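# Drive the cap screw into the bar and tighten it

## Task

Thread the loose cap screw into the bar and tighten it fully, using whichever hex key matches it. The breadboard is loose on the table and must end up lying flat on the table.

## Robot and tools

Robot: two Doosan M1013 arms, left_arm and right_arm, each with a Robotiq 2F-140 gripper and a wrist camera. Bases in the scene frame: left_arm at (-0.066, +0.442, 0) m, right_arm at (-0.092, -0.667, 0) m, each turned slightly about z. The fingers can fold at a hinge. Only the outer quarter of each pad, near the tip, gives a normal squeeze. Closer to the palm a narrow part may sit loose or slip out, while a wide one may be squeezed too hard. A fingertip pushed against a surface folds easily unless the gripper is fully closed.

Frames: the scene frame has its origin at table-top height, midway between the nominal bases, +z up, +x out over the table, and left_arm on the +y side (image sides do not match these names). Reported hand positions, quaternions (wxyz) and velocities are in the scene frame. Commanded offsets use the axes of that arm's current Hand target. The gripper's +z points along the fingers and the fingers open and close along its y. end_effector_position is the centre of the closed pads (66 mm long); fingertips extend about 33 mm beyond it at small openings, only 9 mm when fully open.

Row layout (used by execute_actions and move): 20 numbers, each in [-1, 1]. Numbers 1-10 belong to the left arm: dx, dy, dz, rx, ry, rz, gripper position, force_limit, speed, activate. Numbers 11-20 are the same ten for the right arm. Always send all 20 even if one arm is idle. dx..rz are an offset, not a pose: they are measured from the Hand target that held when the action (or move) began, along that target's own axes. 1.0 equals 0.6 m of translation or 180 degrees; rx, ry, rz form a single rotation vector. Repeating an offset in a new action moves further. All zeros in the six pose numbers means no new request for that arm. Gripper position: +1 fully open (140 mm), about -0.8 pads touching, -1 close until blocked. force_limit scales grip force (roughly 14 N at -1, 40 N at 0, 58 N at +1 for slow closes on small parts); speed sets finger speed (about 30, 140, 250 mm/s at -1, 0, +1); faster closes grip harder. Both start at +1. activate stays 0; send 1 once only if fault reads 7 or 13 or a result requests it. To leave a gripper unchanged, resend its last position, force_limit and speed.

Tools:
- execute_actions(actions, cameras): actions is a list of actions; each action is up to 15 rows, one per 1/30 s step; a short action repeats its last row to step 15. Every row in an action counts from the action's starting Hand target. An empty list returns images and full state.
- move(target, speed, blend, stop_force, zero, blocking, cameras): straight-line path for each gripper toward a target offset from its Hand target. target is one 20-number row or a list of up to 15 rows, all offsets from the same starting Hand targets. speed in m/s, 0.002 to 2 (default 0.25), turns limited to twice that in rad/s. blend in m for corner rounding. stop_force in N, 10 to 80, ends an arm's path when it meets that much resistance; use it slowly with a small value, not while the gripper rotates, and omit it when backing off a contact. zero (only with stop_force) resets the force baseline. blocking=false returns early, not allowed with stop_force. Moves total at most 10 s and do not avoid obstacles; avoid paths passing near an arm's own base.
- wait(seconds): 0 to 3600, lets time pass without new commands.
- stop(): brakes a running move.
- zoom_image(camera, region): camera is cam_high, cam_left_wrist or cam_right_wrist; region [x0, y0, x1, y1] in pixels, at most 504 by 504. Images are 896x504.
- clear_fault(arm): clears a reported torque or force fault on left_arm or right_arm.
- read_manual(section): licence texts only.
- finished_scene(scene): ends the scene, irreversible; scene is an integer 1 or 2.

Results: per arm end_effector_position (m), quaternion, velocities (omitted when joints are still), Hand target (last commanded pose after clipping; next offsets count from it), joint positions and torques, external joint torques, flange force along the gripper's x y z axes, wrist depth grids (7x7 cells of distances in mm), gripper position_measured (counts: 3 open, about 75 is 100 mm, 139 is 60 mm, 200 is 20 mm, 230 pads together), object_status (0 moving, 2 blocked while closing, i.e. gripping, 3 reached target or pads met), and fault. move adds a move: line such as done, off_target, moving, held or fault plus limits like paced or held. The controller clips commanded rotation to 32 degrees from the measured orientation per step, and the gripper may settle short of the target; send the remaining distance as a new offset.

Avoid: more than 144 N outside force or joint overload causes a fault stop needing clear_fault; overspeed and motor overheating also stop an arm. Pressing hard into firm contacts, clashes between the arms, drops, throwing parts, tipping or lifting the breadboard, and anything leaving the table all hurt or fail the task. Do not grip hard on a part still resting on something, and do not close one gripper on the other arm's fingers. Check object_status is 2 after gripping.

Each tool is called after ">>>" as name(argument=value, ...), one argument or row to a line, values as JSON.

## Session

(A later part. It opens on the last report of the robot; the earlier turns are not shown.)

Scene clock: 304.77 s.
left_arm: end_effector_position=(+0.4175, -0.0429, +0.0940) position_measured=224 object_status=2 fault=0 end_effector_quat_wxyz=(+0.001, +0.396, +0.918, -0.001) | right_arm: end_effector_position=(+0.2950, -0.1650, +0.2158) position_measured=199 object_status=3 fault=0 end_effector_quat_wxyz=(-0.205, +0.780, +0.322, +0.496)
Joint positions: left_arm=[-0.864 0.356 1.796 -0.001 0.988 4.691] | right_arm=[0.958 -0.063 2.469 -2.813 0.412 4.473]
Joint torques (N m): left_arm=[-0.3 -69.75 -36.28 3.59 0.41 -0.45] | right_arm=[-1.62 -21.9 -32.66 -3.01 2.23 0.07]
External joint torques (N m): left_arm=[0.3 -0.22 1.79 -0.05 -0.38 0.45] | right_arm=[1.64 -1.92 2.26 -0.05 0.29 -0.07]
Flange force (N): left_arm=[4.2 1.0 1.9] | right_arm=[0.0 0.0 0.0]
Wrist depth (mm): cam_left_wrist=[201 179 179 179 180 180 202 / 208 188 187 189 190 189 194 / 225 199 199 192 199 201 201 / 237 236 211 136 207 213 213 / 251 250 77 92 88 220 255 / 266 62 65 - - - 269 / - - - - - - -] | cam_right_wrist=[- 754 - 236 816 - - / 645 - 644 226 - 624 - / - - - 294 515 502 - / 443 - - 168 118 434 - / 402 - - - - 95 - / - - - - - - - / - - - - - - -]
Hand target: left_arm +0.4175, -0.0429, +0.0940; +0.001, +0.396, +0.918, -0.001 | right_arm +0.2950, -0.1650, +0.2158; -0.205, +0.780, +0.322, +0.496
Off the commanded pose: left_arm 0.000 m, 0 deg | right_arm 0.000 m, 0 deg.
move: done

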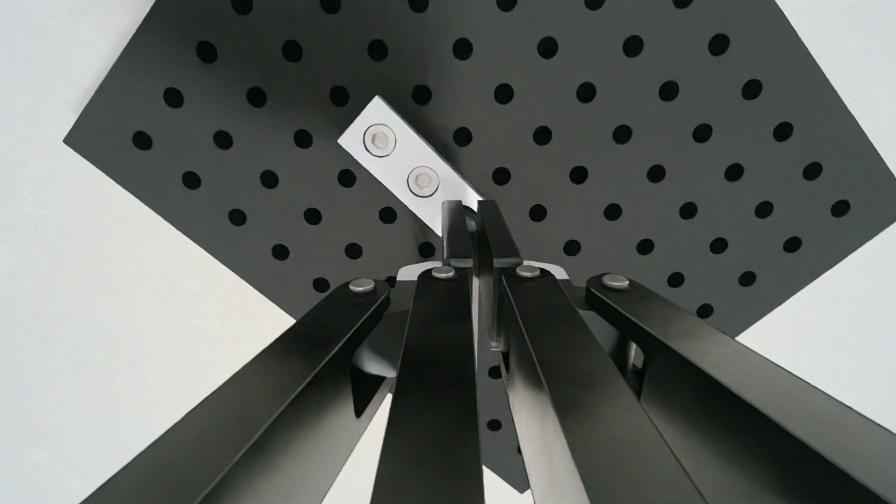

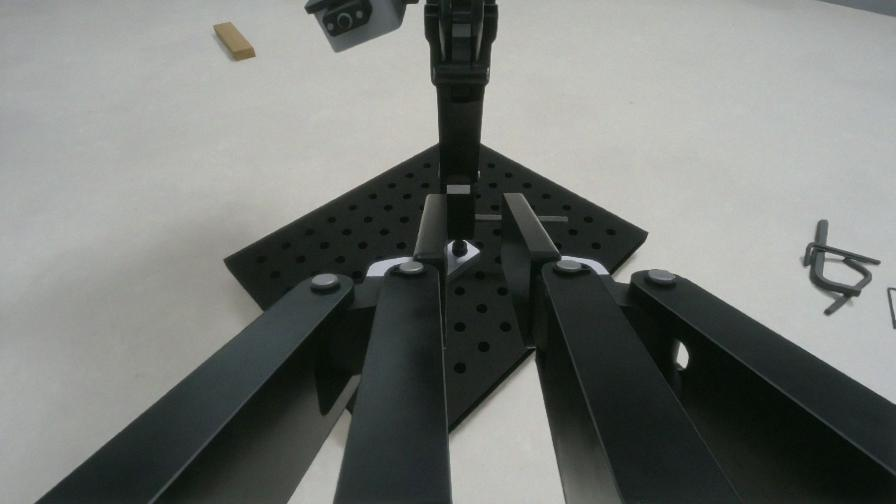

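>>> move(
  target=[0,-0.0015,0,0,0,0,-0.98,0.5,-1,0,0,0,0,0,0,0,-0.55,-0.5,0,0],
  speed=0.02,
  cameras=["cam_left_wrist","cam_right_wrist"],
)

>>> zoom_image(
  camera="cam_left_wrist",
  region=[455, 200, 480, 225],
)

>>> zoom_image(
  camera="cam_right_wrist",
  region=[449, 232, 469, 252],
)

Scene clock: 307.67 s.
left_arm: end_effector_position=(+0.4168, -0.0435, +0.0940) position_measured=224 object_status=2 fault=0 end_effector_quat_wxyz=(+0.001, +0.396, +0.918, -0.001) | right_arm: end_effector_position=(+0.2950, -0.1650, +0.2158) position_measured=199 object_status=3 fault=0 end_effector_quat_wxyz=(-0.205, +0.780, +0.322, +0.496)
Joint positions: left_arm=[-0.866 0.356 1.796 -0.001 0.988 4.689] | right_arm=[0.958 -0.063 2.469 -2.813 0.412 4.473]
Joint torques (N m): left_arm=[-0.76 -69.93 -36.32 3.65 0.37 -0.56] | right_arm=[-1.37 -21.89 -32.71 -3 2.18 0.13]
External joint torques (N m): left_arm=[0.7 -0.12 1.78 -0.1 -0.34 0.56] | right_arm=[1.5 -1.73 2.32 -0.06 0.32 -0.13]
Flange force (N): left_arm=[3.9 1.7 1.9] | right_arm=[0.0 0.0 0.0]
Wrist depth (mm): cam_left_wrist=[201 178 179 180 180 181 202 / 208 188 186 189 189 189 194 / 224 199 200 192 201 200 201 / 236 234 210 136 209 212 212 / 253 250 77 92 88 220 256 / 266 62 65 - - - 268 / - - - - - - -] | cam_right_wrist=[- - - 222 - - 841 / 672 692 - 239 606 - 670 / - - - 280 - - - / - - - 168 118 - 422 / 390 - - 349 - - 376 / - - - - - - - / - - - - - - -]
Hand target: left_arm +0.4168, -0.0435, +0.0940; +0.001, +0.396, +0.918, -0.001 | right_arm +0.2950, -0.1650, +0.2158; -0.205, +0.780, +0.322, +0.496
Off the commanded pose: left_arm 0.000 m, 0 deg | right_arm 0.000 m, 0 deg.
move: done

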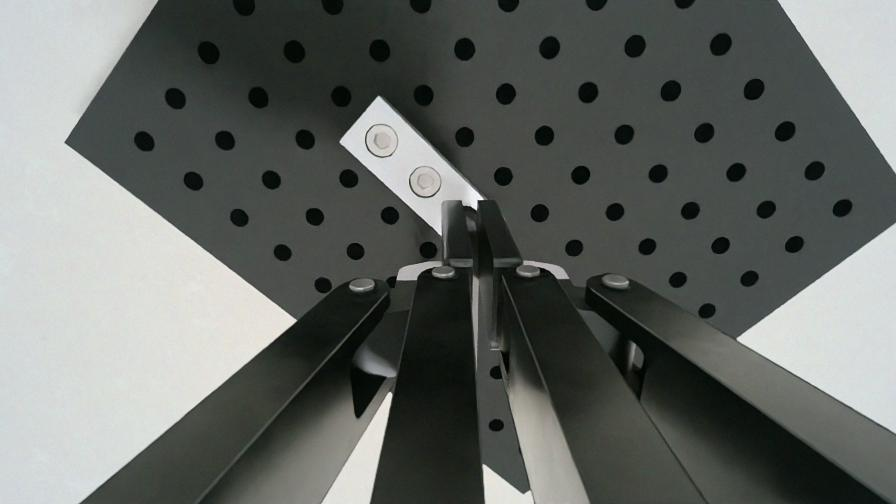

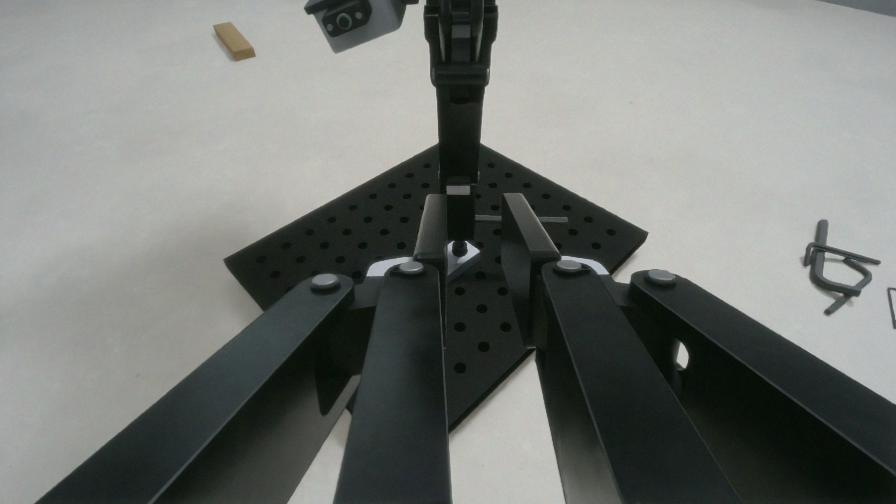

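Scaled by 20.160 from the camera's image (finer frame: 1280x720).

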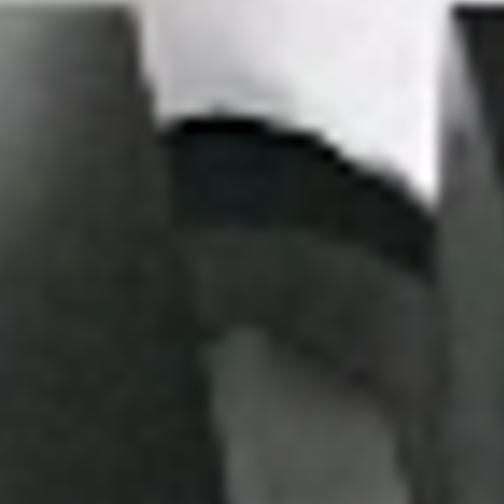

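Scaled by 25.200 from the camera's image (finer frame: 1280x720).

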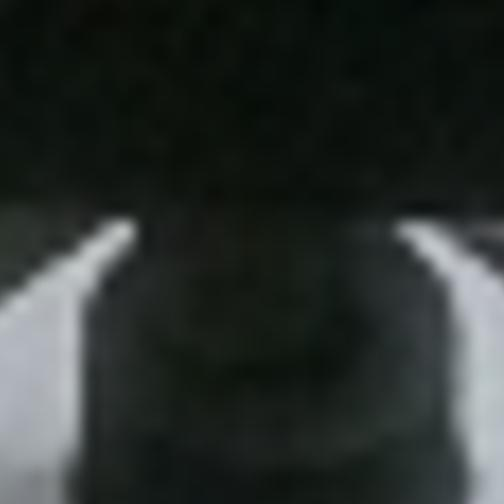

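>>> move(
  target=[-0.00133,-0.0002,0,0,0,0,-0.98,0.5,-1,0,0,0,0,0,0,0,-0.55,-0.5,0,0],
  speed=0.02,
  cameras=["cam_left_wrist"],
)

>>> zoom_image(
  camera="cam_left_wrist",
  region=[455, 200, 480, 225],
)

>>> move(
  target=[0,0,0.012,0,0,0,-0.98,0.5,-1,0,0,0,0,0,0,0,-0.55,-0.5,0,0],
  speed=0.008,
  stop_force=10,
)

Scene clock: 309.47 s.
left_arm: end_effector_position=(+0.4173, -0.0441, +0.0940) position_measured=224 object_status=2 fault=0 end_effector_quat_wxyz=(+0.001, +0.396, +0.918, -0.001) | right_arm: end_effector_position=(+0.2950, -0.1650, +0.2158) position_measured=199 object_status=3 fault=0 end_effector_quat_wxyz=(-0.205, +0.780, +0.322, +0.496)
Joint positions: left_arm=[-0.866 0.357 1.795 -0.001 0.988 4.689] | right_arm=[0.958 -0.063 2.469 -2.813 0.412 4.473]
Joint torques (N m): left_arm=[-0.56 -69.84 -35.97 3.56 0.38 -0.55] | right_arm=[-1.04 -21.82 -32.59 -3.07 2.23 0.07]
External joint torques (N m): left_arm=[0.55 -0.31 1.4 -0.01 -0.35 0.55] | right_arm=[0.99 -1.78 2.38 0.03 0.28 -0.07]
Flange force (N): left_arm=[3.5 1.5 1.4] | right_arm=[0.0 0.0 0.0]
Wrist depth (mm): cam_left_wrist=[202 179 179 179 180 180 202 / 208 188 187 189 190 190 194 / 224 199 199 193 198 200 201 / 236 234 210 137 209 212 213 / 252 249 - 92 88 220 254 / 265 62 65 - - - 270 / - - - - - - -] | cam_right_wrist=[- - 892 219 - 852 835 / - 616 - 245 - - - / 514 530 533 292 - 509 500 / 462 428 400 169 123 453 - / - - - 350 - - - / - - - - - - - / - - - - - - -]
Hand target: left_arm +0.4173, -0.0441, +0.0940; +0.001, +0.396, +0.918, -0.001 | right_arm +0.2950, -0.1650, +0.2158; -0.205, +0.780, +0.322, +0.496
Off the commanded pose: left_arm 0.000 m, 0 deg | right_arm 0.000 m, 0 deg.
move: done

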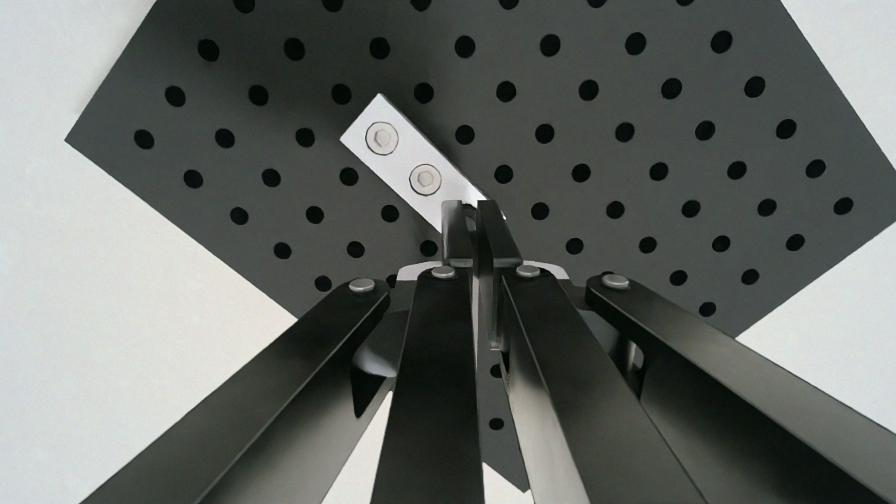

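Scaled by 20.160 from the camera's image (finer frame: 1280x720).

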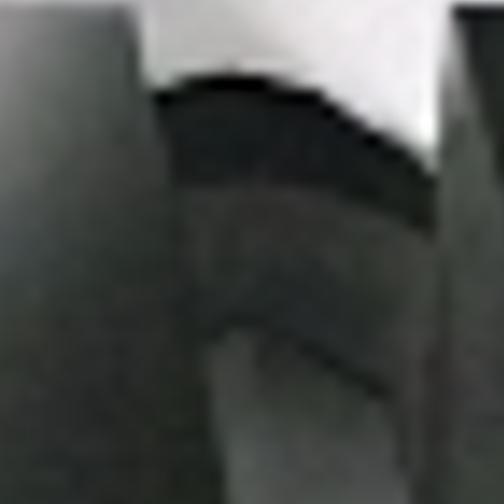

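Scene clock: 310.80 s.
left_arm: end_effector_position=(+0.4174, -0.0442, +0.0884) position_measured=224 object_status=2 fault=0 end_effector_quat_wxyz=(+0.001, +0.396, +0.918, -0.001) | right_arm: end_effector_position=(+0.2950, -0.1650, +0.2158) position_measured=199 object_status=3 fault=0 end_effector_quat_wxyz=(-0.205, +0.780, +0.322, +0.496)
Joint positions: left_arm=[-0.866 0.362 1.799 -0.001 0.978 4.689] | right_arm=[0.958 -0.063 2.469 -2.813 0.412 4.473]
Joint torques (N m): left_arm=[-1.64 -54.07 -24.48 2.94 1.02 -0.54] | right_arm=[-1.48 -21.65 -32.78 -2.98 2.23 0.07]
External joint torques (N m): left_arm=[1.47 -16.25 -9.82 0.58 -0.98 0.54] | right_arm=[1.31 -2.01 2.68 -0.04 0.27 -0.08]
Flange force (N): left_arm=[3.0 2.8 -21.1] | right_arm=[0.0 0.0 0.0]
Wrist depth (mm): cam_left_wrist=[197 174 174 174 175 175 194 / 186 183 181 183 184 185 187 / 218 193 194 187 194 195 196 / 231 229 206 136 204 204 207 / 247 247 77 92 88 85 249 / 259 62 65 - - - 263 / - - - - - - -] | cam_right_wrist=[- 855 870 238 844 - 797 / 632 656 - 247 621 647 637 / - - - 461 524 - 500 / 447 437 411 169 118 - - / - - - - - - - / - - - - - - - / - - - - - - -]
Hand target: left_arm +0.4174, -0.0442, +0.0884; +0.001, +0.396, +0.918, -0.001 (not the last commanded pose) | right_arm +0.2950, -0.1650, +0.2158; -0.205, +0.780, +0.322, +0.496
Off the commanded pose: left_arm 0.002 m, 0 deg | right_arm 0.000 m, 0 deg.
move: contact (left_arm)

>>> move(
  target=[
    [0,0,-0.0015,0,0,0,-0.98,0.5,-1,0,0,0,0,0,0,0,-0.55,-0.5,0,0],
    [0.000257,-0.00067,-0.00125,0,0,0.2333,-0.98,0.5,-1,0,0,0,0,0,0,0,-0.55,-0.5,0,0],
    [0.0009,-0.001,-0.001,0,0,0.4667,-0.98,0.5,-1,0,0,0,0,0,0,0,-0.55,-0.5,0,0],
  ],
  speed=0.2,
  blend=[0,0.01,0],
  cameras=["cam_left_wrist","cam_right_wrist"],
)

>>> zoom_image(
  camera="cam_left_wrist",
  region=[440, 190, 490, 240],
)

>>> zoom_image(
  camera="cam_right_wrist",
  region=[445, 225, 475, 255],
)

Scene clock: 316.97 s.
left_arm: end_effector_position=(+0.4165, -0.0443, +0.0890) position_measured=224 object_status=2 fault=0 end_effector_quat_wxyz=(+0.001, +0.909, +0.417, +0.000) | right_arm: end_effector_position=(+0.2950, -0.1650, +0.2158) position_measured=199 object_status=3 fault=0 end_effector_quat_wxyz=(-0.205, +0.780, +0.322, +0.496)
Joint positions: left_arm=[-0.867 0.361 1.8 -0.001 0.979 6.154] | right_arm=[0.958 -0.063 2.469 -2.813 0.412 4.473]
Joint torques (N m): left_arm=[-8.76 -75.54 -38.02 0.47 1.18 -0.44] | right_arm=[-1.45 -21.78 -32.74 -3.01 2.16 0.11]
External joint torques (N m): left_arm=[8.82 4.95 3.63 3.1 -1.18 0.44] | right_arm=[1.45 -2.02 2.34 -0.04 0.36 -0.11]
Flange force (N): left_arm=[13.5 0.4 9.5] | right_arm=[0.0 0.0 0.0]
Wrist depth (mm): cam_left_wrist=[195 174 174 174 174 175 197 / 182 183 183 184 184 184 188 / 194 194 193 192 197 195 198 / 207 205 204 136 203 206 231 / 248 219 77 92 88 243 250 / 261 62 65 - - - 265 / - - - - - - -] | cam_right_wrist=[- - 841 252 265 - - / - - 634 283 - - - / - 509 515 312 450 - - / - 465 - 323 123 - - / - - - - - - - / - - - - - - - / - - - - - - -]
Hand target: left_arm +0.4166, -0.0442, +0.0890; +0.001, +0.909, +0.417, +0.000 | right_arm +0.2950, -0.1650, +0.2158; -0.205, +0.780, +0.322, +0.496
Off the commanded pose: left_arm 0.000 m, 0 deg | right_arm 0.000 m, 0 deg.
move: done

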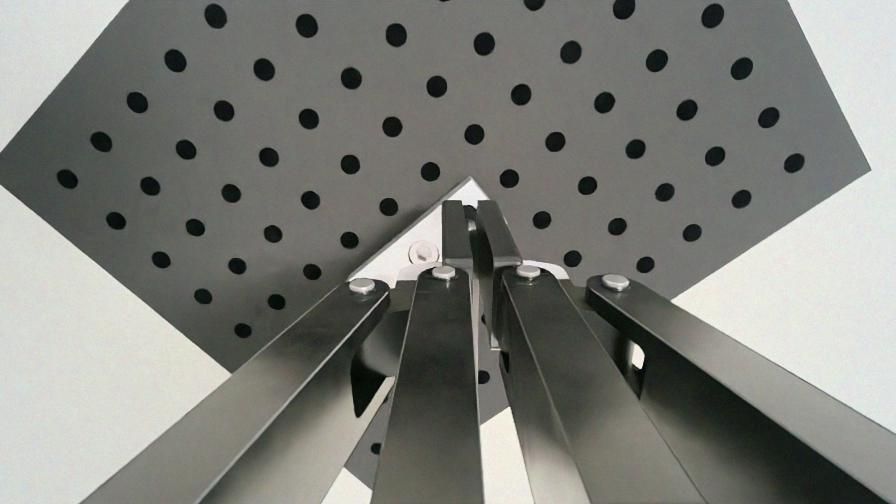

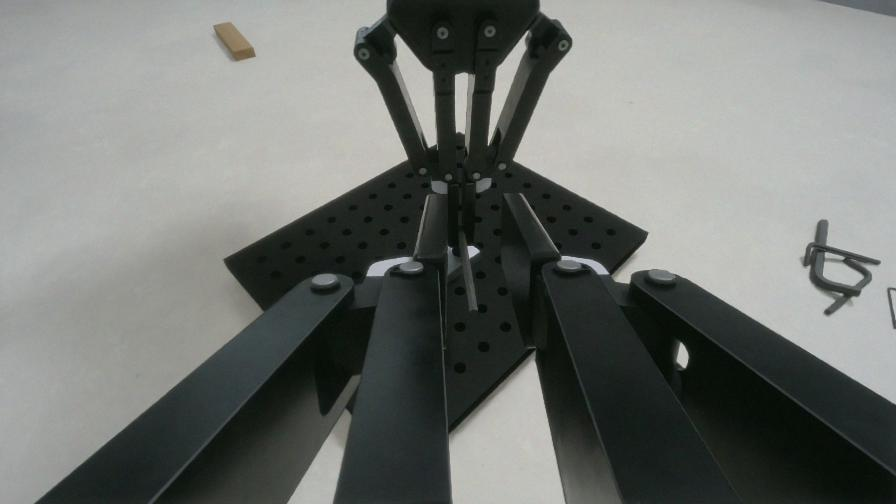

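Scaled by 10.080 from the camera's image (finer frame: 1280x720).

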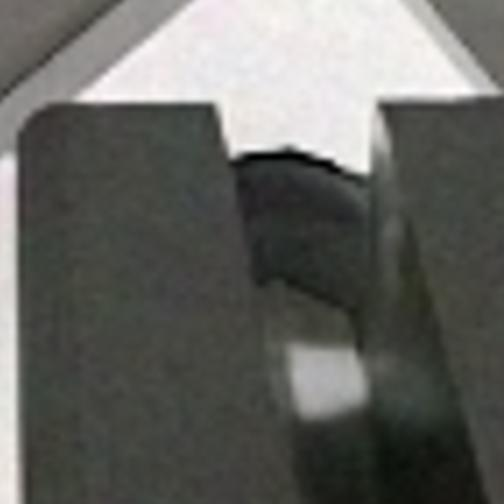

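Scaled by 16.800 from the camera's image (finer frame: 1280x720).

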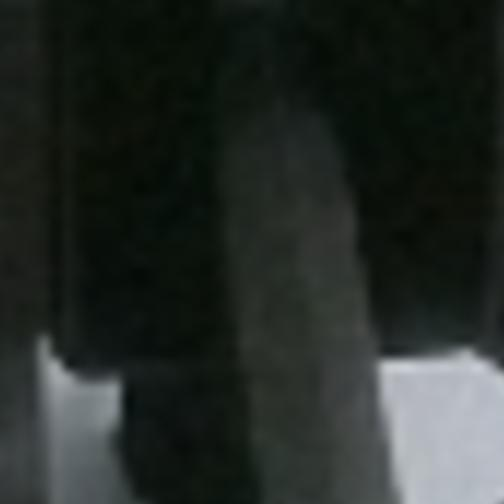

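>>> move(
  target=[0.0008,0,0,0,0,0,-0.98,0.5,-1,0,0,0,0,0,0,0,-0.55,-0.5,0,0],
  speed=0.02,
)

Scene clock: 318.03 s.
left_arm: end_effector_position=(+0.4169, -0.0439, +0.0890) position_measured=224 object_status=2 fault=0 end_effector_quat_wxyz=(+0.001, +0.909, +0.417, +0.000) | right_arm: end_effector_position=(+0.2950, -0.1650, +0.2158) position_measured=199 object_status=3 fault=0 end_effector_quat_wxyz=(-0.205, +0.780, +0.322, +0.496)
Joint positions: left_arm=[-0.866 0.361 1.8 -0.001 0.979 6.155] | right_arm=[0.958 -0.063 2.469 -2.813 0.412 4.473]
Joint torques (N m): left_arm=[-7.46 -75.46 -37.99 0.55 1.11 -0.51] | right_arm=[-1.25 -22.13 -32.87 -3.02 2.15 0.02]
External joint torques (N m): left_arm=[7.64 4.83 3.53 3.02 -1.12 0.51] | right_arm=[1.28 -1.5 2.36 -0.05 0.37 -0.02]
Flange force (N): left_arm=[11.9 0.3 9.2] | right_arm=[0.0 0.0 0.0]
Wrist depth (mm): cam_left_wrist=[195 174 174 174 174 175 196 / 183 183 184 184 184 184 189 / 193 194 194 192 196 194 197 / 208 206 204 136 204 206 235 / 248 218 77 92 88 244 249 / 262 62 65 - - - 264 / - - - - - - -] | cam_right_wrist=[821 - - 247 257 797 - / - - - 287 - - - / - - 505 314 - - 529 / - - - 323 114 - 422 / 384 - - - - - 372 / - - - - - - - / - - - - - - -]
Hand target: left_arm +0.4169, -0.0439, +0.0890; +0.001, +0.909, +0.417, +0.000 | right_arm +0.2950, -0.1650, +0.2158; -0.205, +0.780, +0.322, +0.496
Off the commanded pose: left_arm 0.000 m, 0 deg | right_arm 0.000 m, 0 deg.
move: done

>>> move(
  target=[0.0012,0,0.0006,0,0,0,-0.98,0.5,-1,0,0,0,0,0,0,0,-0.55,-0.5,0,0],
  speed=0.02,
)

Scene clock: 319.00 s.
left_arm: end_effector_position=(+0.4173, -0.0434, +0.0886) position_measured=224 object_status=2 fault=0 end_effector_quat_wxyz=(+0.001, +0.909, +0.417, +0.000) | right_arm: end_effector_position=(+0.2950, -0.1650, +0.2158) position_measured=199 object_status=3 fault=0 end_effector_quat_wxyz=(-0.205, +0.780, +0.322, +0.496)
Joint positions: left_arm=[-0.865 0.361 1.8 -0.001 0.978 6.156] | right_arm=[0.958 -0.063 2.469 -2.813 0.412 4.473]
Joint torques (N m): left_arm=[-3.41 -64.77 -31.89 2.42 1.17 -0.56] | right_arm=[-1.26 -21.67 -32.72 -3.01 2.16 0.04]
External joint torques (N m): left_arm=[3.36 -5.9 -2.59 1.16 -1.18 0.56] | right_arm=[1.35 -2 2.53 -0.03 0.34 -0.04]
Flange force (N): left_arm=[6.0 -2.9 -5.5] | right_arm=[0.0 0.0 0.0]
Wrist depth (mm): cam_left_wrist=[192 173 174 174 174 174 196 / 182 183 184 185 184 184 188 / 193 194 193 192 195 195 197 / 208 205 203 136 203 206 234 / 248 219 77 92 88 243 250 / 261 62 65 - - - 263 / - - - - - - -] | cam_right_wrist=[- - 805 246 266 756 855 / 635 640 629 288 629 690 - / 514 - - 310 - 487 - / 442 - - 323 123 - - / 397 - - - - - - / - - - - - - - / - - - - - - -]
Hand target: left_arm +0.4174, -0.0433, +0.0886; +0.001, +0.909, +0.417, +0.000 | right_arm +0.2950, -0.1650, +0.2158; -0.205, +0.780, +0.322, +0.496
Off the commanded pose: left_arm 0.000 m, 0 deg | right_arm 0.000 m, 0 deg.
move: done

>>> move(
  target=[0,0,-0.0133,0,0,0,-0.98,0.5,-1,0,0,0,0,0,0,0,-0.55,-0.5,0,0],
  speed=0.04,
)

>>> move(
  target=[
    [0.0002,0.0001,0,0,0,-0.9167,-0.98,0.5,-1,0,0,0,0,0,0,0,-0.55,-0.5,0,0],
    [0.0005,0.0002,0,0,0,0.1667,-0.98,0.5,-1,0,0,0,0,0,0,0,-0.55,-0.5,0,0],
    [0.0009,0.0003,0,0,0,-0.75,-0.98,0.5,-1,0,0,0,0,0,0,0,-0.55,-0.5,0,0],
    [0.0009,0.0003,0,0,0,0.3333,-0.98,0.5,-1,0,0,0,0,0,0,0,-0.55,-0.5,0,0],
  ],
  speed=0.8,
  blend=[0.02,0.02,0.02,0],
)

>>> move(
  target=[0,0,0.015,0,0,0,-0.98,0.5,-1,0,0,0,0,0,0,0,-0.55,-0.5,0,0],
  speed=0.015,
  stop_force=10,
  cameras=["cam_left_wrist","cam_right_wrist"],
)

>>> zoom_image(
  camera="cam_left_wrist",
  region=[455, 200, 480, 225],
)

Scene clock: 321.37 s.
left_arm: end_effector_position=(+0.4173, -0.0433, +0.0965) position_measured=224 object_status=2 fault=0 end_effector_quat_wxyz=(+0.001, +0.909, +0.417, +0.000) | right_arm: end_effector_position=(+0.2950, -0.1650, +0.2158) position_measured=199 object_status=3 fault=0 end_effector_quat_wxyz=(-0.205, +0.780, +0.322, +0.496)
Joint positions: left_arm=[-0.865 0.354 1.794 -0.001 0.992 6.156] | right_arm=[0.958 -0.063 2.469 -2.813 0.412 4.473]
Joint torques (N m): left_arm=[-0.86 -69.49 -36.54 3.7 0.31 -0.47] | right_arm=[-1.27 -21.49 -32.68 -3.02 2.2 0.03]
External joint torques (N m): left_arm=[0.83 -0.7 1.84 -0.1 -0.31 0.47] | right_arm=[1.16 -2.05 2.39 -0.02 0.31 -0.04]
Flange force (N): left_arm=[2.3 -4.6 1.4] | right_arm=[0.0 0.0 0.0]
Wrist depth (mm): cam_left_wrist=[200 179 180 180 180 182 204 / 190 190 190 190 191 192 212 / 200 201 201 199 203 203 227 / 237 213 212 137 213 218 244 / 255 249 77 92 88 253 261 / 273 62 65 - - - 276 / - - - - - - -] | cam_right_wrist=[844 - - 248 253 - 790 / 700 640 - 281 - - 626 / - 529 - 307 - - 493 / 445 459 - 169 114 - 411 / - - - - - - - / - - - - - - - / - - - - - - -]
Hand target: left_arm +0.4174, -0.0433, +0.0966; +0.001, +0.909, +0.417, +0.000 | right_arm +0.2950, -0.1650, +0.2158; -0.205, +0.780, +0.322, +0.496
Off the commanded pose: left_arm 0.000 m, 0 deg | right_arm 0.000 m, 0 deg.
move: done

Scene clock: 329.20 s.
left_arm: end_effector_position=(+0.4178, -0.0430, +0.0966) position_measured=224 object_status=2 fault=0 end_effector_quat_wxyz=(+0.001, +0.996, -0.093, +0.000) | right_arm: end_effector_position=(+0.2950, -0.1650, +0.2158) position_measured=199 object_status=3 fault=0 end_effector_quat_wxyz=(-0.205, +0.780, +0.322, +0.496)
Joint positions: left_arm=[-0.864 0.354 1.794 -0.001 0.992 -5.362] | right_arm=[0.958 -0.063 2.469 -2.813 0.412 4.473]
Joint torques (N m): left_arm=[-0.3 -69.99 -36.34 3.66 0.38 -0.49] | right_arm=[-1.37 -21.85 -32.72 -2.99 2.16 0.05]
External joint torques (N m): left_arm=[0.26 0.09 1.65 -0.08 -0.43 0.49] | right_arm=[1.29 -1.69 2.6 -0.04 0.34 -0.05]
Flange force (N): left_arm=[-2.2 -2.8 2.2] | right_arm=[0.0 0.0 0.0]
Wrist depth (mm): cam_left_wrist=[181 180 180 183 182 204 206 / 212 190 190 191 192 215 217 / 226 200 202 200 203 227 230 / 239 215 213 137 212 241 245 / 255 248 77 92 88 254 260 / 271 62 65 - - - 277 / - - - - - - -] | cam_right_wrist=[- - 808 259 841 - - / - - 640 304 - - - / 527 542 - 323 436 - - / - - - 167 123 - - / - - - - - - - / - - - - - - - / - - - - - - -]
Hand target: left_arm +0.4178, -0.0430, +0.0966; +0.001, +0.996, -0.093, +0.000 | right_arm +0.2950, -0.1650, +0.2158; -0.205, +0.780, +0.322, +0.496
Off the commanded pose: left_arm 0.000 m, 0 deg | right_arm 0.000 m, 0 deg.
move: done

Scene clock: 330.10 s.
left_arm: end_effector_position=(+0.4179, -0.0432, +0.0920) position_measured=224 object_status=2 fault=0 end_effector_quat_wxyz=(+0.001, +0.996, -0.093, +0.001) | right_arm: end_effector_position=(+0.2950, -0.1650, +0.2158) position_measured=199 object_status=3 fault=0 end_effector_quat_wxyz=(-0.205, +0.780, +0.322, +0.496)
Joint positions: left_arm=[-0.864 0.358 1.797 -0.001 0.984 -5.362] | right_arm=[0.958 -0.063 2.469 -2.813 0.412 4.473]
Joint torques (N m): left_arm=[-0.73 -51.22 -24.22 3.66 -0.21 -0.6] | right_arm=[-1.3 -21.69 -32.69 -3 2.18 0.07]
External joint torques (N m): left_arm=[0.72 -19.41 -10.41 -0.09 0.16 0.6] | right_arm=[1.32 -1.94 2.18 -0.07 0.34 -0.07]
Flange force (N): left_arm=[-3.4 -4.7 -26.4] | right_arm=[0.0 0.0 0.0]
Wrist depth (mm): cam_left_wrist=[176 176 179 176 177 196 202 / 205 186 187 188 187 208 213 / 222 197 198 196 197 223 226 / 236 209 209 136 207 236 241 / 250 244 77 92 88 248 254 / 265 62 65 - - - 269 / - - - - - - -] | cam_right_wrist=[- - 909 249 - - - / 612 - 634 268 566 - - / - - 512 316 523 529 - / 442 433 - 168 123 419 - / - - - - - 95 355 / - - - - - - - / - - - - - - -]
Hand target: left_arm +0.4179, -0.0431, +0.0919; +0.001, +0.996, -0.093, +0.001 (not the last commanded pose) | right_arm +0.2950, -0.1650, +0.2158; -0.205, +0.780, +0.322, +0.496
Off the commanded pose: left_arm 0.004 m, 0 deg | right_arm 0.000 m, 0 deg.
move: contact (left_arm)

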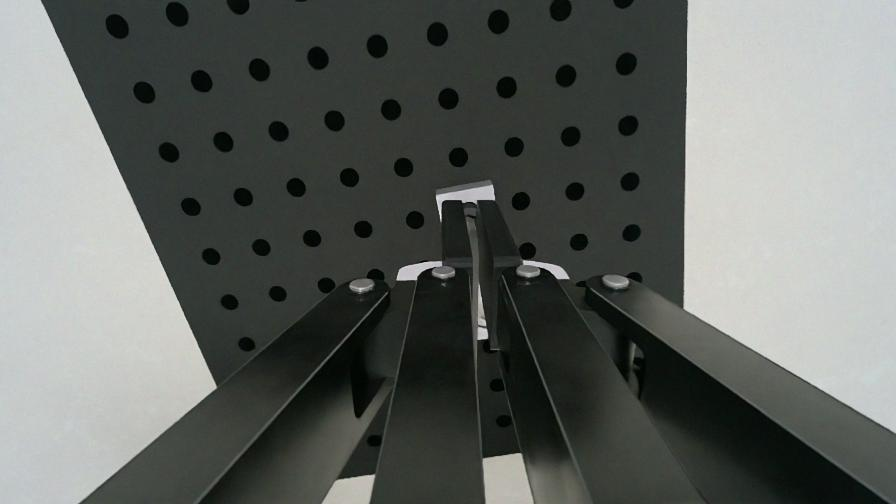

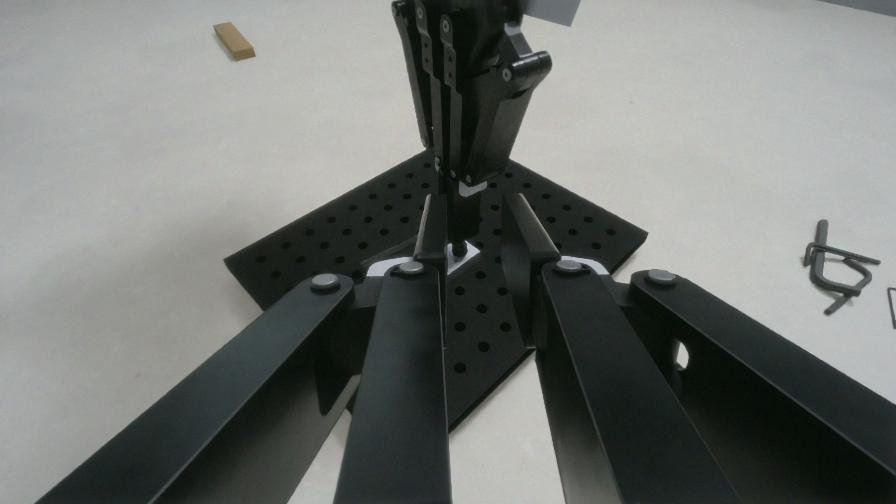

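Scaled by 20.160 from the camera's image (finer frame: 1280x720).

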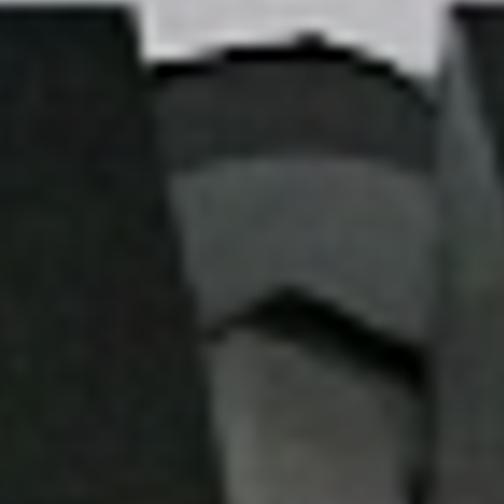

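>>> move(
  target=[0,0,-0.0025,0,0,0,-0.98,0.5,-1,0,0,0,0,0,0,0,-0.55,-0.5,0,0],
  speed=0.02,
)

>>> move(
  target=[0.0012,0.0012,0,0,0,0,-0.98,0.5,-1,0,0,0,0,0,0,0,-0.55,-0.5,0,0],
  speed=0.02,
  cameras=["cam_left_wrist","cam_right_wrist"],
)

>>> zoom_image(
  camera="cam_left_wrist",
  region=[455, 200, 480, 225],
)

>>> zoom_image(
  camera="cam_right_wrist",
  region=[445, 230, 475, 260],
)

Scene clock: 331.43 s.
left_arm: end_effector_position=(+0.4179, -0.0431, +0.0934) position_measured=224 object_status=2 fault=0 end_effector_quat_wxyz=(+0.001, +0.996, -0.093, +0.000) | right_arm: end_effector_position=(+0.2950, -0.1650, +0.2158) position_measured=199 object_status=3 fault=0 end_effector_quat_wxyz=(-0.205, +0.780, +0.322, +0.496)
Joint positions: left_arm=[-0.864 0.357 1.796 -0.001 0.986 -5.362] | right_arm=[0.958 -0.063 2.469 -2.813 0.412 4.473]
Joint torques (N m): left_arm=[-1 -69.84 -36.2 3.63 0.28 -0.56] | right_arm=[-1.06 -21.52 -32.78 -3 2.2 0.08]
External joint torques (N m): left_arm=[0.94 -0.15 1.71 -0.08 -0.33 0.56] | right_arm=[1 -2.14 2.32 -0.06 0.33 -0.08]
Flange force (N): left_arm=[-1.9 -3.9 1.8] | right_arm=[0.0 0.0 0.0]
Wrist depth (mm): cam_left_wrist=[177 177 178 178 178 200 203 / 209 186 188 189 188 211 214 / 223 198 198 197 199 223 227 / 236 210 210 136 208 237 240 / 251 246 77 92 88 250 257 / 265 62 65 - - - 272 / - - - - - - -] | cam_right_wrist=[- - 827 250 - - - / - - 639 281 663 661 - / - 526 - 297 - - 516 / - 458 408 168 122 - 415 / 370 - - - - 95 - / - - - - - - - / - - - - - - -]
Hand target: left_arm +0.4179, -0.0431, +0.0934; +0.001, +0.996, -0.093, +0.001 | right_arm +0.2950, -0.1650, +0.2158; -0.205, +0.780, +0.322, +0.496
Off the commanded pose: left_arm 0.000 m, 0 deg | right_arm 0.000 m, 0 deg.
move: done

Scene clock: 331.93 s.
left_arm: end_effector_position=(+0.4185, -0.0440, +0.0934) position_measured=224 object_status=2 fault=0 end_effector_quat_wxyz=(+0.001, +0.996, -0.093, +0.001) | right_arm: end_effector_position=(+0.2950, -0.1650, +0.2158) position_measured=199 object_status=3 fault=0 end_effector_quat_wxyz=(-0.205, +0.780, +0.322, +0.496)
Joint positions: left_arm=[-0.864 0.358 1.794 -0.001 0.987 -5.363] | right_arm=[0.958 -0.063 2.469 -2.813 0.412 4.473]
Joint torques (N m): left_arm=[-0.38 -70.51 -36.11 3.63 0.24 -0.54] | right_arm=[-1.61 -22.09 -32.72 -3.06 2.16 0.09]
External joint torques (N m): left_arm=[0.31 0.2 1.5 -0.06 -0.3 0.54] | right_arm=[1.58 -1.51 2.29 0 0.36 -0.09]
Flange force (N): left_arm=[-1.7 -2.7 1.9] | right_arm=[0.0 0.0 0.0]
Wrist depth (mm): cam_left_wrist=[176 178 178 179 178 198 203 / 206 186 187 190 188 211 214 / 223 198 199 197 200 223 227 / 237 210 210 137 209 238 241 / 251 245 77 92 88 249 257 / 267 62 65 - - - 272 / - - - - - - -] | cam_right_wrist=[832 775 - 255 - - - / 679 637 - 273 - 586 594 / - 534 - 296 - - 510 / - 433 - 168 123 422 441 / - - - - - 94 380 / - - - - - - - / - - - - - - -]
Hand target: left_arm +0.4185, -0.0440, +0.0934; +0.001, +0.996, -0.093, +0.001 | right_arm +0.2950, -0.1650, +0.2158; -0.205, +0.780, +0.322, +0.496
Off the commanded pose: left_arm 0.000 m, 0 deg | right_arm 0.000 m, 0 deg.
move: done

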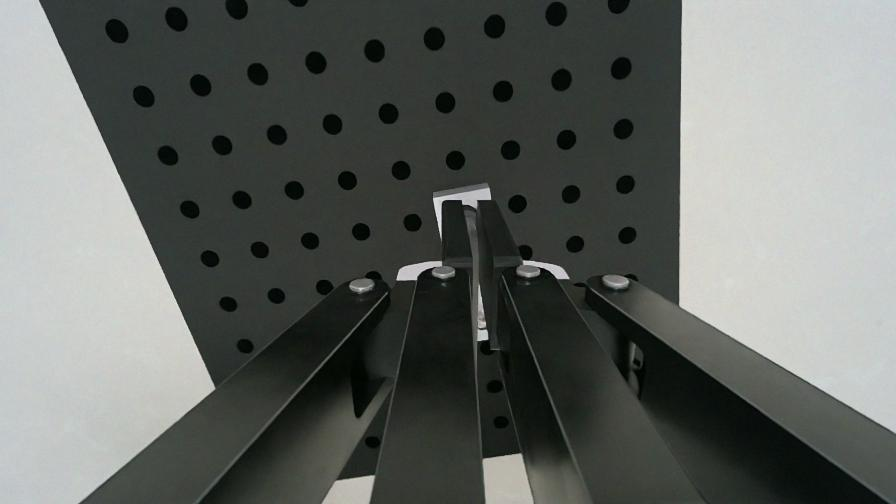

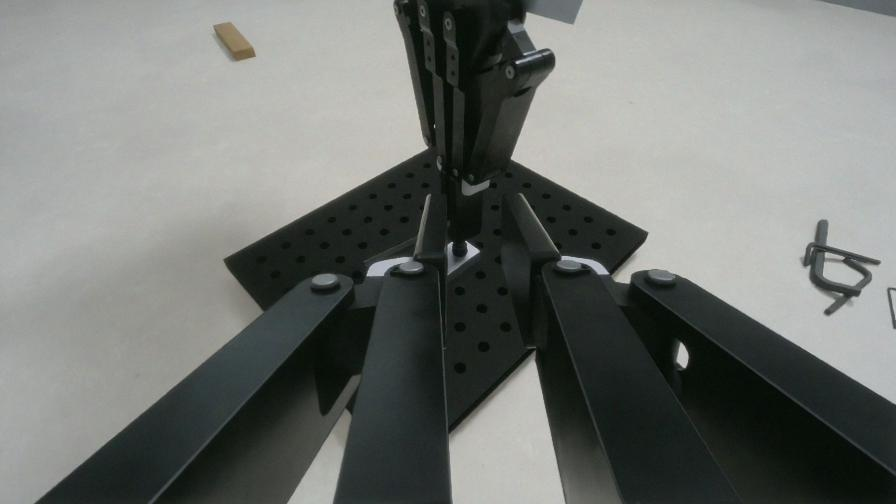

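Scaled by 20.160 from the camera's image (finer frame: 1280x720).

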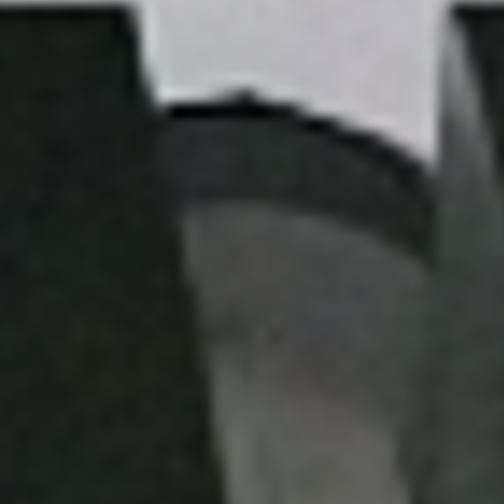

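Scaled by 16.800 from the camera's image (finer frame: 1280x720).

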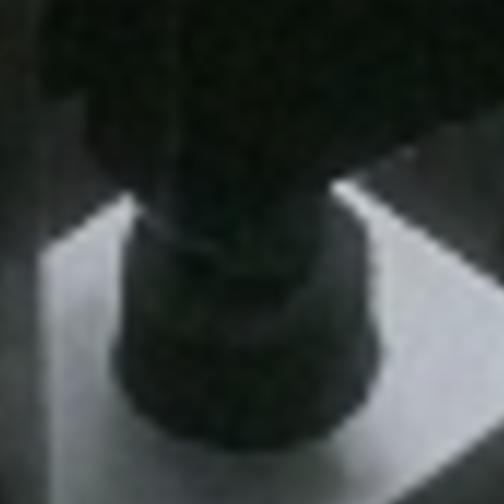

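>>> move(
  target=[-0.0003,0,0.012,0,0,0,-0.98,0.5,-1,0,0,0,0,0,0,0,-0.55,-0.5,0,0],
  speed=0.008,
  stop_force=10,
  cameras=["cam_left_wrist"],
)

>>> zoom_image(
  camera="cam_left_wrist",
  region=[455, 200, 480, 225],
)

Scene clock: 334.10 s.
left_arm: end_effector_position=(+0.4186, -0.0441, +0.0915) position_measured=224 object_status=2 fault=0 end_effector_quat_wxyz=(+0.001, +0.996, -0.093, +0.001) | right_arm: end_effector_position=(+0.2950, -0.1650, +0.2158) position_measured=199 object_status=3 fault=0 end_effector_quat_wxyz=(-0.205, +0.780, +0.322, +0.496)
Joint positions: left_arm=[-0.864 0.36 1.796 -0.001 0.983 -5.363] | right_arm=[0.958 -0.063 2.469 -2.813 0.412 4.473]
Joint torques (N m): left_arm=[1.16 -71.79 -36.07 4.34 1.11 -0.5] | right_arm=[-1.6 -21.78 -32.72 -2.98 2.21 0.06]
External joint torques (N m): left_arm=[-1.1 1.37 1.59 -0.78 -1.16 0.5] | right_arm=[1.65 -2 2.21 -0.09 0.31 -0.07]
Flange force (N): left_arm=[-2.2 -0.5 4.5] | right_arm=[0.0 0.0 0.0]
Wrist depth (mm): cam_left_wrist=[175 175 176 176 176 197 201 / 205 185 185 188 187 209 212 / 221 196 197 195 198 222 224 / 234 208 208 136 206 234 239 / 250 244 77 92 88 247 255 / 264 62 65 - - - 268 / - - - - - - -] | cam_right_wrist=[- - - 248 - - 827 / - - - 287 609 616 613 / 496 - - 296 - 514 562 / - 458 397 168 123 - 416 / - - - - - - - / - - - - - - - / - - - - - - -]
Hand target: left_arm +0.4186, -0.0441, +0.0915; +0.001, +0.996, -0.093, +0.001 (not the last commanded pose) | right_arm +0.2950, -0.1650, +0.2158; -0.205, +0.780, +0.322, +0.496
Off the commanded pose: left_arm 0.005 m, 0 deg | right_arm 0.000 m, 0 deg.
move: contact (left_arm)

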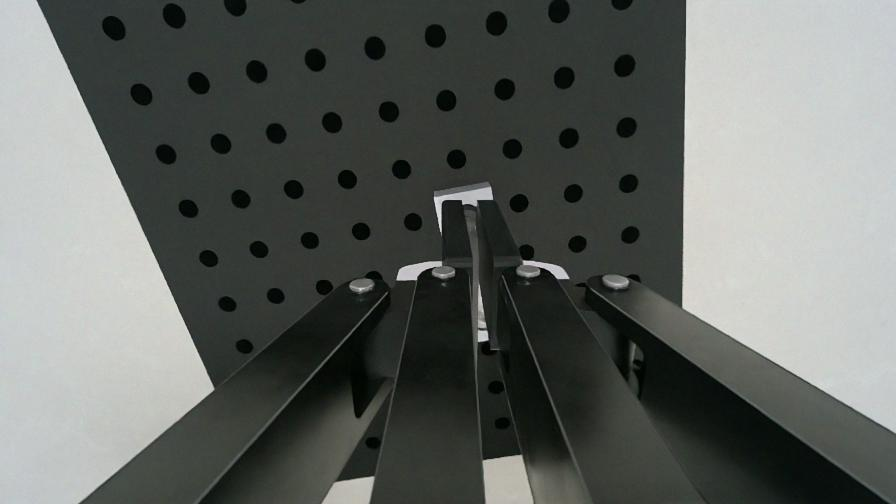

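Scaled by 20.160 from the camera's image (finer frame: 1280x720).

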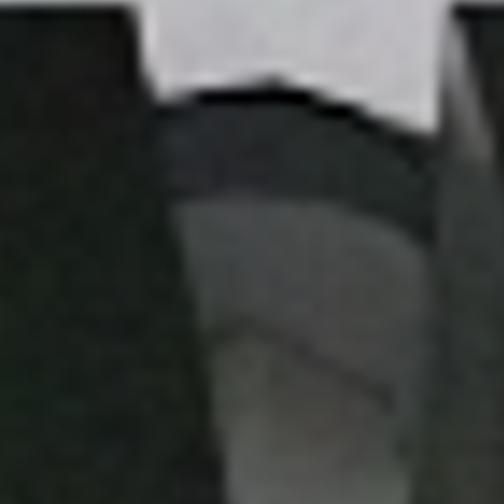

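>>> move(
  target=[0,0,0.008,0,0,0,-0.98,0.5,-1,0,0,0,0,0,0,0,-0.55,-0.5,0,0],
  speed=0.008,
  stop_force=15,
)

Scene clock: 335.47 s.
left_arm: end_effector_position=(+0.4187, -0.0442, +0.0881) position_measured=224 object_status=2 fault=0 end_effector_quat_wxyz=(+0.001, +0.996, -0.093, +0.001) | right_arm: end_effector_position=(+0.2950, -0.1650, +0.2158) position_measured=199 object_status=3 fault=0 end_effector_quat_wxyz=(-0.205, +0.780, +0.322, +0.496)
Joint positions: left_arm=[-0.864 0.363 1.798 -0.001 0.977 -5.363] | right_arm=[0.958 -0.063 2.469 -2.813 0.412 4.473]
Joint torques (N m): left_arm=[2.93 -53.86 -24.5 5.24 1.04 -0.54] | right_arm=[-1.53 -21.97 -32.69 -3.04 2.22 0.12]
External joint torques (N m): left_arm=[-3 -17.13 -10.04 -1.69 -1.09 0.54] | right_arm=[1.42 -1.63 2.2 -0.02 0.31 -0.12]
Flange force (N): left_arm=[-5.4 0.7 -21.9] | right_arm=[0.0 0.0 0.0]
Wrist depth (mm): cam_left_wrist=[172 172 173 173 174 193 198 / 186 183 182 185 184 204 210 / 217 193 193 191 195 216 221 / 231 204 204 137 203 228 234 / 247 221 77 92 88 215 250 / 259 62 65 - - - 265 / - - - - - - -] | cam_right_wrist=[- - - 247 824 - - / - - - 287 619 600 616 / - 536 - 304 - 515 535 / - 441 - 168 123 453 410 / - - - - - - - / - - - - - - - / - - - - - - -]
Hand target: left_arm +0.4186, -0.0442, +0.0881; +0.001, +0.996, -0.093, +0.001 (not the last commanded pose) | right_arm +0.2950, -0.1650, +0.2158; -0.205, +0.780, +0.322, +0.496
Off the commanded pose: left_arm 0.001 m, 0 deg | right_arm 0.000 m, 0 deg.
move: contact (left_arm)

>>> move(
  target=[
    [0,0,-0.0012,0,0,0,-0.98,0.5,-1,0,0,0,0,0,0,0,-0.55,-0.5,0,0],
    [0.00009,0.00101,-0.0009,0,0,0.3333,-0.98,0.5,-1,0,0,0,0,0,0,0,-0.55,-0.5,0,0],
    [-0.00075,0.0016,-0.0005,0,0,0.6667,-0.98,0.5,-1,0,0,0,0,0,0,0,-0.55,-0.5,0,0],
    [-0.00167,0.00117,-0.0002,0,0,1.0,-0.98,0.5,-1,0,0,0,0,0,0,0,-0.55,-0.5,0,0],
    [-0.00176,0.00015,0.0002,0,0,-0.6667,-0.98,0.5,-1,0,0,0,0,0,0,0,-0.55,-0.5,0,0],
    [-0.00092,-0.00043,0.0005,0,0,-0.3333,-0.98,0.5,-1,0,0,0,0,0,0,0,-0.55,-0.5,0,0],
    [0,0,0.0009,0,0,0,-0.98,0.5,-1,0,0,0,0,0,0,0,-0.55,-0.5,0,0],
    [0.00009,0.00101,0.0012,0,0,0.3333,-0.98,0.5,-1,0,0,0,0,0,0,0,-0.55,-0.5,0,0],
    [-0.00075,0.0016,0.0016,0,0,0.6667,-0.98,0.5,-1,0,0,0,0,0,0,0,-0.55,-0.5,0,0],
    [-0.00167,0.00117,0.0019,0,0,1.0,-0.98,0.5,-1,0,0,0,0,0,0,0,-0.55,-0.5,0,0],
    [-0.00176,0.00015,0.0023,0,0,-0.6667,-0.98,0.5,-1,0,0,0,0,0,0,0,-0.55,-0.5,0,0],
    [-0.00092,-0.00043,0.0026,0,0,-0.3333,-0.98,0.5,-1,0,0,0,0,0,0,0,-0.55,-0.5,0,0],
  ],
  speed=0.7,
  blend=[0,0.01,0.01,0.01,0.01,0.01,0.01,0.01,0.01,0.01,0.01,0],
  cameras=["cam_left_wrist","cam_right_wrist"],
)

>>> zoom_image(
  camera="cam_right_wrist",
  region=[435, 220, 485, 270],
)

>>> zoom_image(
  camera="cam_left_wrist",
  region=[440, 190, 490, 240],
)

Scene clock: 346.40 s.
left_arm: end_effector_position=(+0.4182, -0.0438, +0.0865) position_measured=224 object_status=2 fault=0 end_effector_quat_wxyz=(+0.001, +0.909, +0.417, +0.000) | right_arm: end_effector_position=(+0.2950, -0.1650, +0.2158) position_measured=199 object_status=3 fault=0 end_effector_quat_wxyz=(-0.205, +0.780, +0.322, +0.496)
Joint positions: left_arm=[-0.865 0.364 1.801 -0.001 0.974 6.156] | right_arm=[0.958 -0.063 2.469 -2.813 0.412 4.473]
Joint torques (N m): left_arm=[-4.44 -71.77 -38.32 2.07 -0.55 -0.48] | right_arm=[-1.52 -21.93 -32.61 -3.05 2.2 0.09]
External joint torques (N m): left_arm=[4.43 1.35 4.11 1.48 0.55 0.48] | right_arm=[1.48 -1.7 2.14 -0.01 0.32 -0.1]
Flange force (N): left_arm=[7.6 -5.2 3.5] | right_arm=[0.0 0.0 0.0]
Wrist depth (mm): cam_left_wrist=[190 172 172 172 172 172 195 / 180 181 181 182 182 182 186 / 192 192 192 190 192 194 195 / 205 203 201 137 201 204 233 / 245 217 77 92 88 212 247 / 259 62 65 - - - 261 / - - - - - - -] | cam_right_wrist=[- - - 248 257 - 883 / - 635 - 280 - 606 603 / - 515 - 309 - 503 525 / 428 - 426 169 123 445 415 / - - - 342 - 93 376 / - - - - - - - / - - - - - - -]
Hand target: left_arm +0.4182, -0.0439, +0.0865; +0.001, +0.909, +0.417, +0.000 | right_arm +0.2950, -0.1650, +0.2158; -0.205, +0.780, +0.322, +0.496
Off the commanded pose: left_arm 0.000 m, 0 deg | right_arm 0.000 m, 0 deg.
move: done

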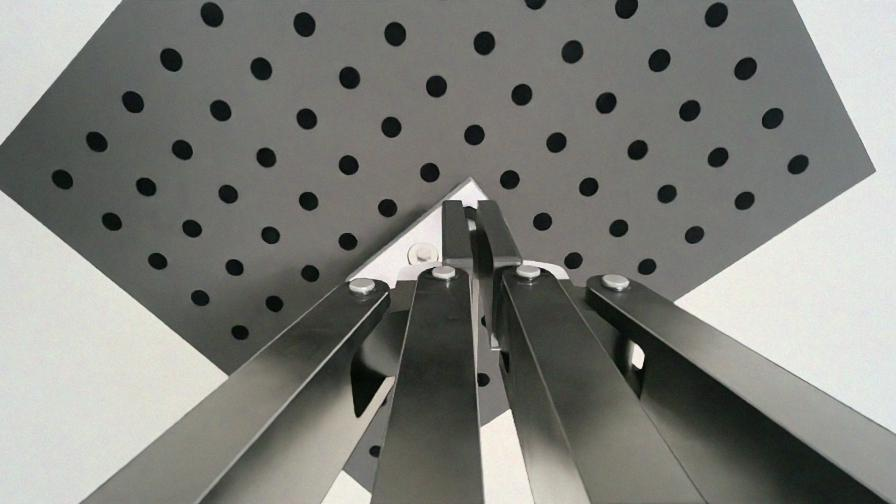

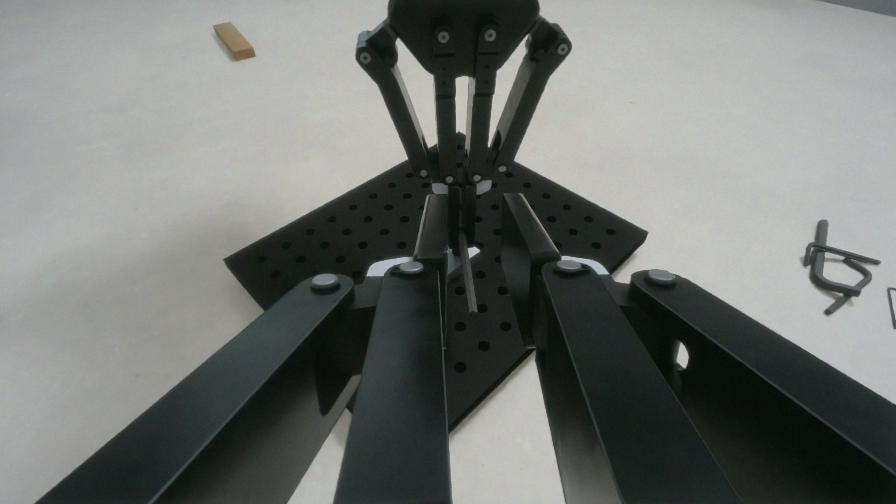

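Scaled by 10.080 from the camera's image (finer frame: 1280x720).

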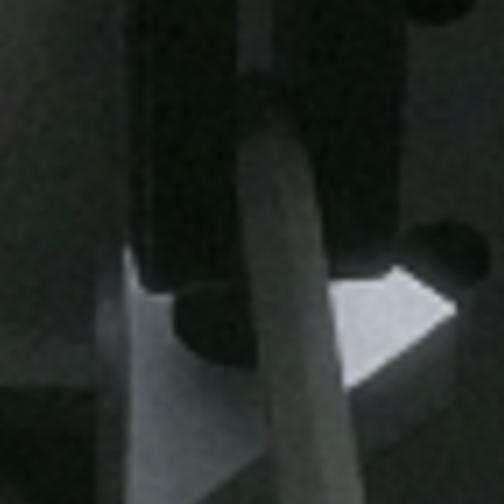

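Scaled by 10.080 from the camera's image (finer frame: 1280x720).

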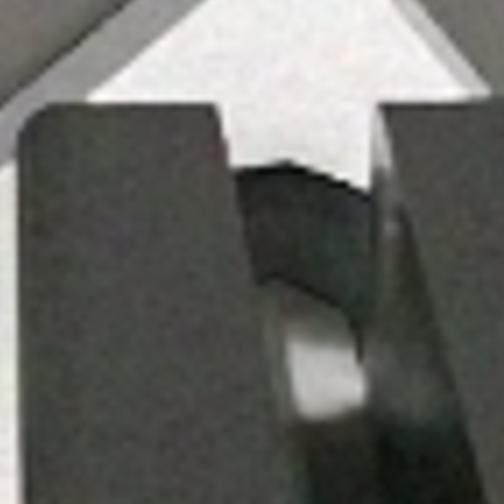

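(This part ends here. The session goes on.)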